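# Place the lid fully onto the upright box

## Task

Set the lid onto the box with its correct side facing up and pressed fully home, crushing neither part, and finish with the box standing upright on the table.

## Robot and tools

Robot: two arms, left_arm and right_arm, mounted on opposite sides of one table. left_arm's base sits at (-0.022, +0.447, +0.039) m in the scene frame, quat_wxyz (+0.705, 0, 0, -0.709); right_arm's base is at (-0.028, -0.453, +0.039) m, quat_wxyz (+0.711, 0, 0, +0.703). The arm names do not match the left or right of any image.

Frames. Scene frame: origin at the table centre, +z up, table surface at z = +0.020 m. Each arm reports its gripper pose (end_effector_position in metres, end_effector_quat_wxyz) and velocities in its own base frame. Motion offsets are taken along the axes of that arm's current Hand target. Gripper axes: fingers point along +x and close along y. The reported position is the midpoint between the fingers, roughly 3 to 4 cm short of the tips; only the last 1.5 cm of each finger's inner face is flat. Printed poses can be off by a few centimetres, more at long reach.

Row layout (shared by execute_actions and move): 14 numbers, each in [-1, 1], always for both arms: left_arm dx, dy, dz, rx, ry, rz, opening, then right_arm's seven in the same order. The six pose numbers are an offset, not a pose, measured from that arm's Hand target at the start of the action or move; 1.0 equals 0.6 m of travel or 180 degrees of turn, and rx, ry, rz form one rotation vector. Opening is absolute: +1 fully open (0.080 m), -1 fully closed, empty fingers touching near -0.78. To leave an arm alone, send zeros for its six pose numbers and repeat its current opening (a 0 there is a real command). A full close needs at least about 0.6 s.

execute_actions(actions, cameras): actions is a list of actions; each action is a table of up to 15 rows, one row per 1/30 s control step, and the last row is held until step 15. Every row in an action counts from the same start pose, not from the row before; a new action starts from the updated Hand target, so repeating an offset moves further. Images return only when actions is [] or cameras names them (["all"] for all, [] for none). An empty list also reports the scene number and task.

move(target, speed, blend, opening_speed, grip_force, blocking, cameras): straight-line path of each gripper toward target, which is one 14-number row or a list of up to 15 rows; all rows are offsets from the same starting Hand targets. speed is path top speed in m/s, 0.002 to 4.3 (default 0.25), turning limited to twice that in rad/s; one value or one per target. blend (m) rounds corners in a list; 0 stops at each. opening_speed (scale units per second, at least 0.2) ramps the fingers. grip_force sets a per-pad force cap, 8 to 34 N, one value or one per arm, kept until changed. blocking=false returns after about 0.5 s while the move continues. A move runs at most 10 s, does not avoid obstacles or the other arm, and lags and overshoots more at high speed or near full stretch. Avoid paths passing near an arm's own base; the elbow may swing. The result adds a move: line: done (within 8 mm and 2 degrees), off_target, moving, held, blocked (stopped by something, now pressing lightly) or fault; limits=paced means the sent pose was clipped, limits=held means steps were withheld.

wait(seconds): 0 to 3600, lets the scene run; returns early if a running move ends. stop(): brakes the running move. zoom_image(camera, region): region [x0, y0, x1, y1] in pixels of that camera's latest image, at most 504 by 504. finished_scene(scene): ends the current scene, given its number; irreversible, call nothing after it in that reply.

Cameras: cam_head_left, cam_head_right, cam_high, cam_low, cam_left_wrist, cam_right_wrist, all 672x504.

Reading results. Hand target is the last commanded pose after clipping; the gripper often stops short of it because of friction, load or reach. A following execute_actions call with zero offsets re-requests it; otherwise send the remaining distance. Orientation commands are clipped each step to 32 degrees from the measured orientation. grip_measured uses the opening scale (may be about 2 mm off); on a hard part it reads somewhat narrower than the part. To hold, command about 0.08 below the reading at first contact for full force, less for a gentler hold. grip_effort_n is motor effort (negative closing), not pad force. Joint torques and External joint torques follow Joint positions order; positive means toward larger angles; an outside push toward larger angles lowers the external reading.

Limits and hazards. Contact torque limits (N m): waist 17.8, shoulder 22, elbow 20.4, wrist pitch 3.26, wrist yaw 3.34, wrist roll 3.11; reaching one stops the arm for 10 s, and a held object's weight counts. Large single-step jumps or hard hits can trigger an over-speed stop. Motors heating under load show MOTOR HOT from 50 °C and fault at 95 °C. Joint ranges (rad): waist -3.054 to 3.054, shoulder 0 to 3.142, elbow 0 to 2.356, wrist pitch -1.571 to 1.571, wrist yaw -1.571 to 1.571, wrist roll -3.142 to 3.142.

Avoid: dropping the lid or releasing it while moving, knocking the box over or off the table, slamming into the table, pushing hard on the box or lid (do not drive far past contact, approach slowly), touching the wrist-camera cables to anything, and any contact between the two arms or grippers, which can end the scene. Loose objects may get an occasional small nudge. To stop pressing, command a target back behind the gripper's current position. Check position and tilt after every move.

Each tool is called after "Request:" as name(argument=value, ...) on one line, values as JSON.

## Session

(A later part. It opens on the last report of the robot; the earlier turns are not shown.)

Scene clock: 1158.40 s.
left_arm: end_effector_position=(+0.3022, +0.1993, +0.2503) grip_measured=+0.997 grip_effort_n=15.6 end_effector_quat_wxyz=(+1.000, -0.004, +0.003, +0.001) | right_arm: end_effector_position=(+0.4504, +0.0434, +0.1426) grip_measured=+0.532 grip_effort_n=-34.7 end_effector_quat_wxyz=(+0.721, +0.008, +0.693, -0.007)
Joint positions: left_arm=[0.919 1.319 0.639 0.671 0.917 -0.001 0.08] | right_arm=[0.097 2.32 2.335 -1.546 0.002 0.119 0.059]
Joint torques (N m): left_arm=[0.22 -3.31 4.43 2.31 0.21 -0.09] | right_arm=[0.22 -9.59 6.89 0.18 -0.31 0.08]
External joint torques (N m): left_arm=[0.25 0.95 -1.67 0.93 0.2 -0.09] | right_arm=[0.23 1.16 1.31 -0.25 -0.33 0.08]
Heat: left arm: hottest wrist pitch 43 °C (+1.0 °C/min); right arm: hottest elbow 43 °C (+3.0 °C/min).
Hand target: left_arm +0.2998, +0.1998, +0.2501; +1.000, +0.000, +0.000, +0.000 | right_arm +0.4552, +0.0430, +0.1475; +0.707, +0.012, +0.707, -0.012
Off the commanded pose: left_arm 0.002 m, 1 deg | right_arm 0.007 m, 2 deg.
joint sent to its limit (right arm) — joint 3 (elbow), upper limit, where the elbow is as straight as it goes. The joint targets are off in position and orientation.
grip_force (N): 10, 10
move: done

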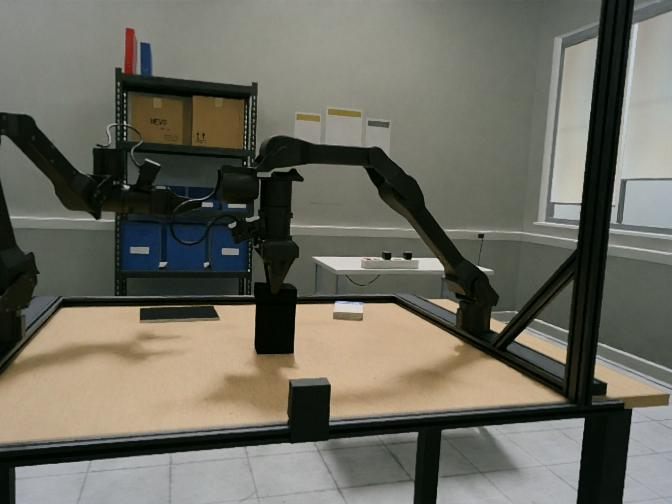

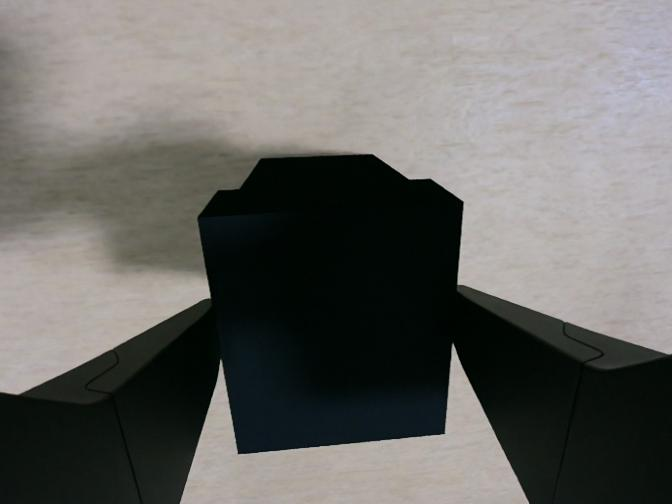

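Request:
move(target=[0,0,0,0,0,0,1,0.0575,-0.001,0.0007,0,0,0,0.3], speed=0.06, cameras=["cam_low","cam_right_wrist"])

Request:
zoom_image(camera="cam_low", region=[230, 260, 320, 350])

Request:
zoom_image(camera="cam_right_wrist", region=[180, 130, 500, 370])

Scene clock: 1178.93 s.
left_arm: end_effector_position=(+0.3022, +0.1993, +0.2503) grip_measured=+0.997 grip_effort_n=15.6 end_effector_quat_wxyz=(+1.000, -0.004, +0.003, +0.001) | right_arm: end_effector_position=(+0.4534, +0.0440, +0.1333) grip_measured=+0.534 grip_effort_n=-34.7 end_effector_quat_wxyz=(+0.719, +0.007, +0.695, -0.008)
Joint positions: left_arm=[0.919 1.319 0.639 0.671 0.917 -0.001 0.08] | right_arm=[0.098 2.334 2.321 -1.525 0.006 0.119 0.059]
Joint torques (N m): left_arm=[0.23 -3.31 4.43 2.31 0.2 -0.09] | right_arm=[-0.03 -6.29 1.98 1.8 -0.31 0.06]
External joint torques (N m): left_arm=[0.21 1.05 -1.81 0.89 0.2 -0.1] | right_arm=[0.05 4.52 -3.6 1.4 -0.33 0.06]
Heat: left arm: hottest wrist pitch 43 °C (+0.0 °C/min); right arm: hottest elbow 43 °C (+2.0 °C/min).
Hand target: left_arm +0.2998, +0.1998, +0.2501; +1.000, +0.000, +0.000, +0.000 | right_arm +0.4556, +0.0424, +0.1130; +0.707, +0.012, +0.707, -0.012
Off the commanded pose: left_arm 0.002 m, 1 deg | right_arm 0.021 m, 2 deg.
grip_force (N): 10, 10
move: off_target (right_arm)

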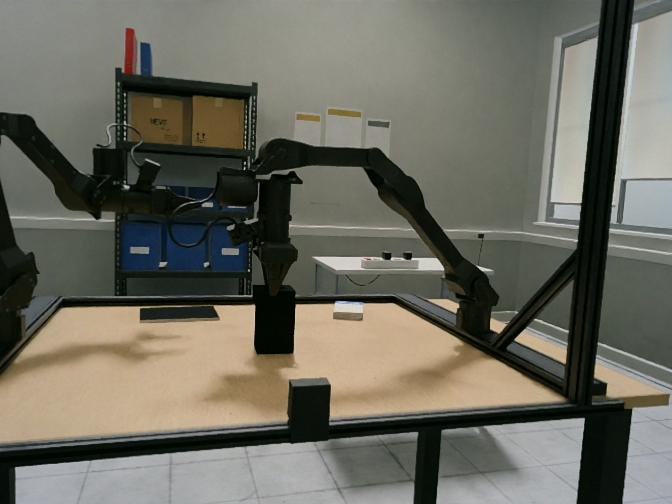

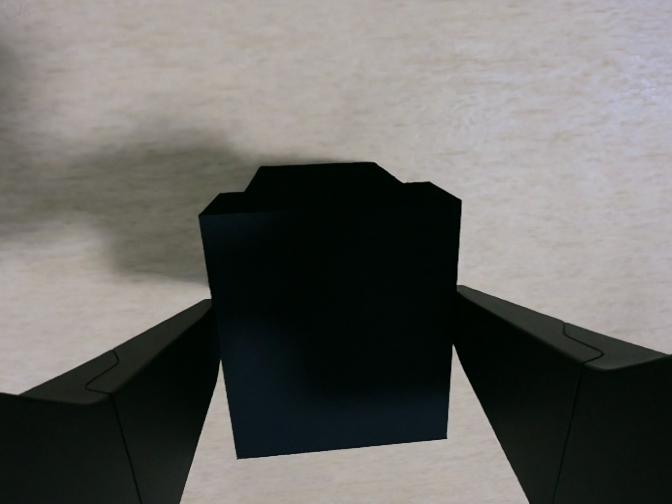

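Scaled by 5.600 from the camera's image (finer frame: 960x720).

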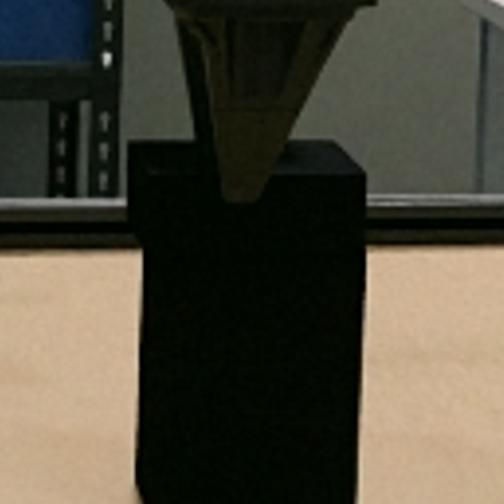

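Scaled by 1.575 from the camera's image (finer frame: 960x720).

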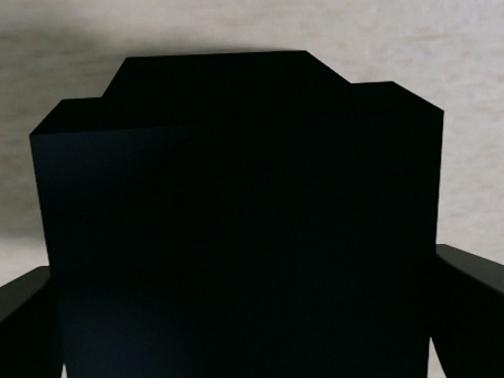

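Request:
move(target=[[0,0,0,0,0,0,1,-0.0658,-0.0015,-0.0018,0,0,0,0.3],[0,0,0,0,0,0,1,-0.03,-0.0025,-0.005,0,0,0,0.3],[0,0,0,0,0,0,1,0.0,-0.0032,-0.0068,0,0,0,0.3]], speed=0.06, cameras=["cam_low","cam_right_wrist"])

Request:
zoom_image(camera="cam_low", region=[230, 260, 320, 350])

Request:
zoom_image(camera="cam_right_wrist", region=[180, 130, 500, 370])

Scene clock: 1197.03 s.
left_arm: end_effector_position=(+0.3022, +0.1993, +0.2503) grip_measured=+0.997 grip_effort_n=15.6 end_effector_quat_wxyz=(+1.000, -0.004, +0.003, +0.001) | right_arm: end_effector_position=(+0.4512, +0.0435, +0.1114) grip_measured=+0.534 grip_effort_n=-35.1 end_effector_quat_wxyz=(+0.703, +0.006, +0.711, -0.009)
Joint positions: left_arm=[0.919 1.319 0.639 0.671 0.917 -0.001 0.08] | right_arm=[0.097 2.355 2.271 -1.497 0.002 0.119 0.059]
Joint torques (N m): left_arm=[0.22 -3.31 4.43 2.31 0.2 -0.09] | right_arm=[-0.28 -11.62 2.96 1.03 -0.31 -0.07]
External joint torques (N m): left_arm=[0.21 1.03 -1.77 0.9 0.2 -0.09] | right_arm=[-0.27 -0.53 -2.69 0.72 -0.33 -0.07]
Heat: left arm: hottest wrist pitch 43 °C (+0.0 °C/min); right arm: hottest elbow 38 °C (-3.0 °C/min).
Hand target: left_arm +0.2998, +0.1998, +0.2501; +1.000, +0.000, +0.000, +0.000 | right_arm +0.4515, +0.0406, +0.1130; +0.707, +0.012, +0.707, -0.012
Off the commanded pose: left_arm 0.002 m, 1 deg | right_arm 0.003 m, 1 deg.
grip_force (N): 10, 10
move: done

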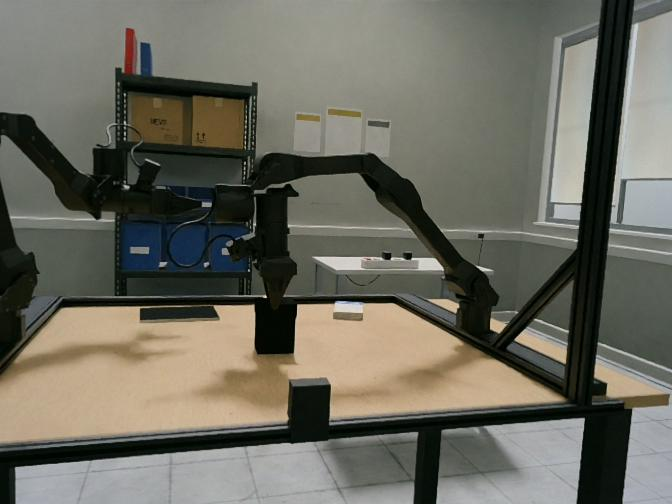

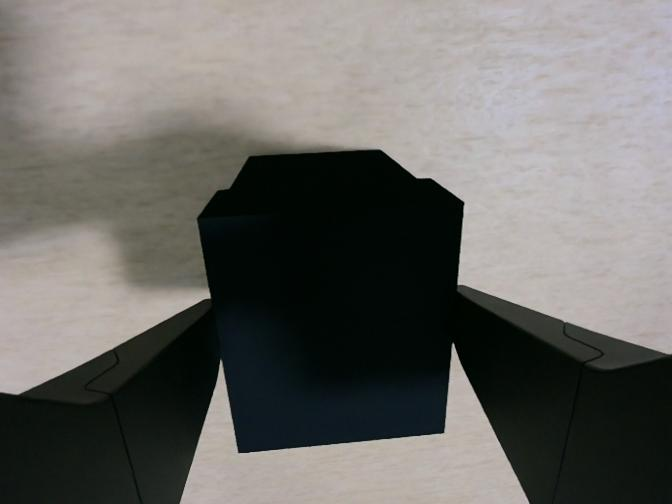

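Scaled by 5.600 from the camera's image (finer frame: 960x720).

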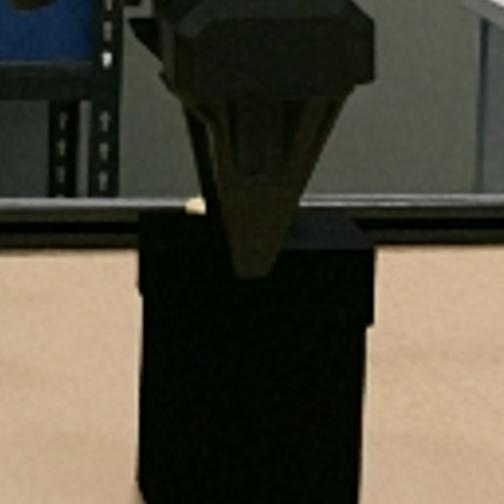

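Scaled by 1.575 from the camera's image (finer frame: 960x720).

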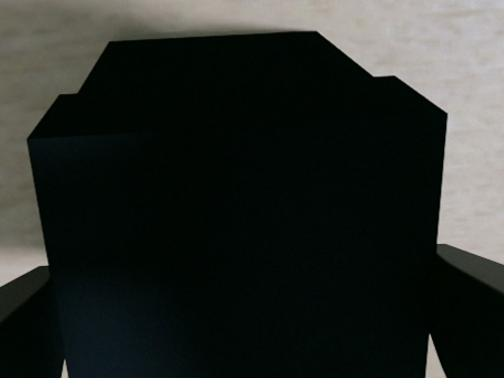

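Request:
move(target=[0,0,0,0,0,0,1,0.03,0,0,0,0,0,0.3], speed=0.05)

Request:
zoom_image(camera="cam_low", region=[230, 260, 320, 350])

Scene clock: 1210.63 s.
left_arm: end_effector_position=(+0.3022, +0.1993, +0.2503) grip_measured=+0.997 grip_effort_n=15.6 end_effector_quat_wxyz=(+1.000, -0.004, +0.003, +0.001) | right_arm: end_effector_position=(+0.4502, +0.0432, +0.1085) grip_measured=+0.534 grip_effort_n=-35.1 end_effector_quat_wxyz=(+0.713, +0.007, +0.701, -0.009)
Joint positions: left_arm=[0.919 1.319 0.639 0.671 0.917 -0.001 0.08] | right_arm=[0.097 2.312 2.185 -1.428 0.004 0.119 0.059]
Joint torques (N m): left_arm=[0.24 -3.31 4.42 2.31 0.2 -0.1] | right_arm=[-0.2 -8.11 2.01 1.98 -0.3 -0.06]
External joint torques (N m): left_arm=[0.23 1.04 -1.79 0.9 0.2 -0.1] | right_arm=[-0.2 2.67 -3.65 1.6 -0.31 -0.06]
Heat: left arm: hottest wrist pitch 43 °C (+0.0 °C/min); right arm: hottest shoulder 37 °C (+3.0 °C/min).
Hand target: left_arm +0.2998, +0.1998, +0.2501; +1.000, +0.000, +0.000, +0.000 | right_arm +0.4515, +0.0406, +0.0950; +0.707, +0.012, +0.707, -0.012
Off the commanded pose: left_arm 0.002 m, 1 deg | right_arm 0.014 m, 1 deg.
grip_force (N): 10, 10
move: off_target (right_arm)

Scaled by 5.600 from the camera's image (finer frame: 960x720).
This view is cut from an older image: the scene may have changed since it was taken.

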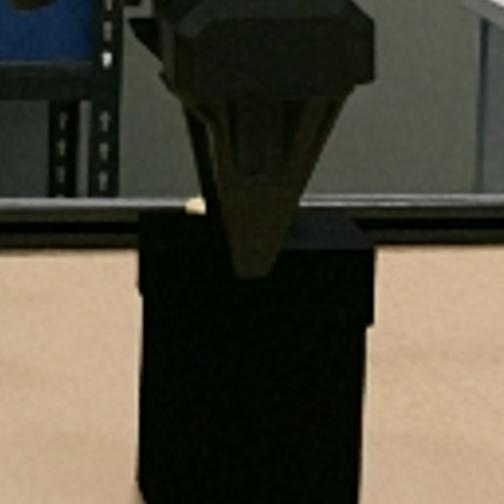

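Request:
move(target=[[0,0,0,0,0,0,1,-0.02,0,0,0,0,0,0.3],[0,0,0,0,0,0,1,-0.02,0,0,0,0,0,1],[0,0,0,0,0,0,1,-0.18,0,0,0,0,0,1]], speed=0.12, opening_speed=2, cameras=["cam_low","cam_right_wrist","cam_high"])

Request:
zoom_image(camera="cam_low", region=[230, 260, 320, 350])

Request:
zoom_image(camera="cam_high", region=[290, 220, 410, 340])

Scene clock: 1226.27 s.
left_arm: end_effector_position=(+0.3022, +0.1993, +0.2503) grip_measured=+0.997 grip_effort_n=16.0 end_effector_quat_wxyz=(+1.000, -0.004, +0.003, +0.001) | right_arm: end_effector_position=(+0.4472, +0.0431, +0.1891) grip_measured=+0.997 grip_effort_n=16.0 end_effector_quat_wxyz=(+0.761, +0.013, +0.648, -0.003)
Joint positions: left_arm=[0.919 1.319 0.639 0.671 0.917 -0.001 0.08] | right_arm=[0.097 2.215 2.34 -1.534 0.002 0.119 0.08]
Joint torques (N m): left_arm=[0.21 -3.29 4.43 2.31 0.2 -0.09] | right_arm=[-0.31 -11.46 6.51 1.24 -0.27 -0.07]
External joint torques (N m): left_arm=[0.23 1.04 -1.78 0.9 0.2 -0.1] | right_arm=[-0.35 -1.38 0.97 0.63 -0.28 -0.07]
Heat: left arm: hottest wrist pitch 43 °C (+0.0 °C/min); right arm: hottest shoulder 38 °C (+4.0 °C/min).
Hand target: left_arm +0.2998, +0.1998, +0.2501; +1.000, +0.000, +0.000, +0.000 | right_arm +0.4515, +0.0405, +0.2030; +0.707, +0.012, +0.707, -0.012
Off the commanded pose: left_arm 0.002 m, 1 deg | right_arm 0.015 m, 9 deg.
joint sent to its limit (right arm) — joint 3 (elbow), upper limit, where the elbow is as straight as it goes. The joint targets are off in position and orientation.
grip_force (N): 10, 10
move: off_target (right_arm)
Images, in order (width x height): cam_high 672x504, cam_low 672x504, cam_right_wrist 672x504.

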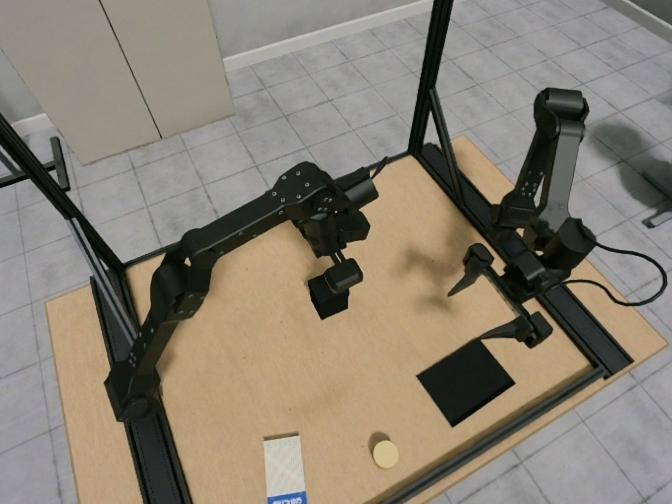

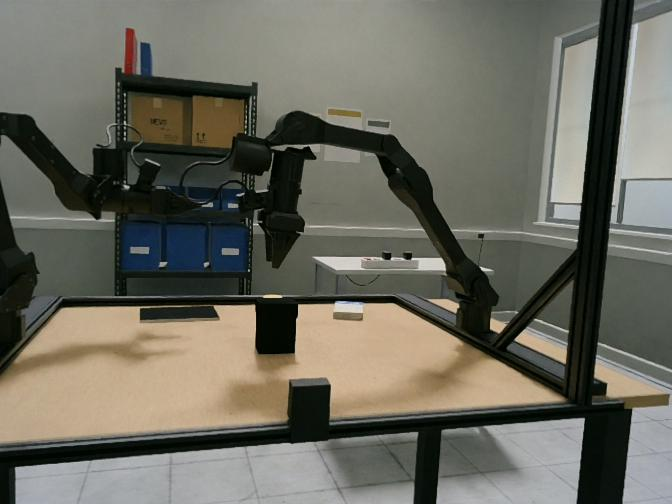

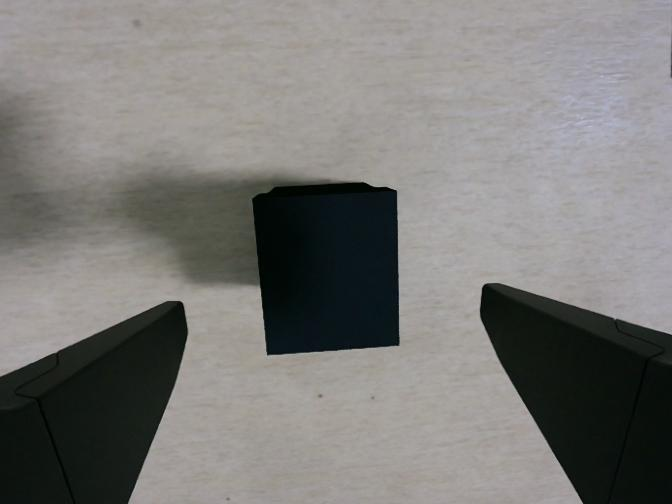

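Scaled by 5.600 from the camera's image (finer frame: 960x720).

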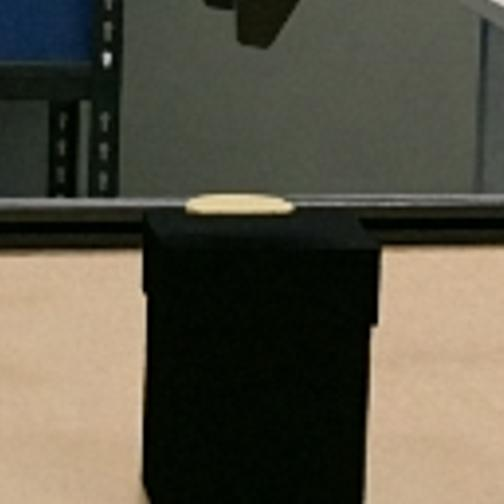

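Scaled by 4.200 from the camera's image (finer frame: 960x720).

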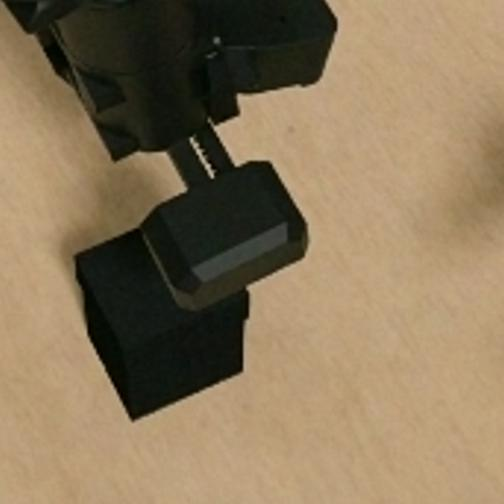

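Request:
finished_scene(scene=1)

The scene is finished: the task was done.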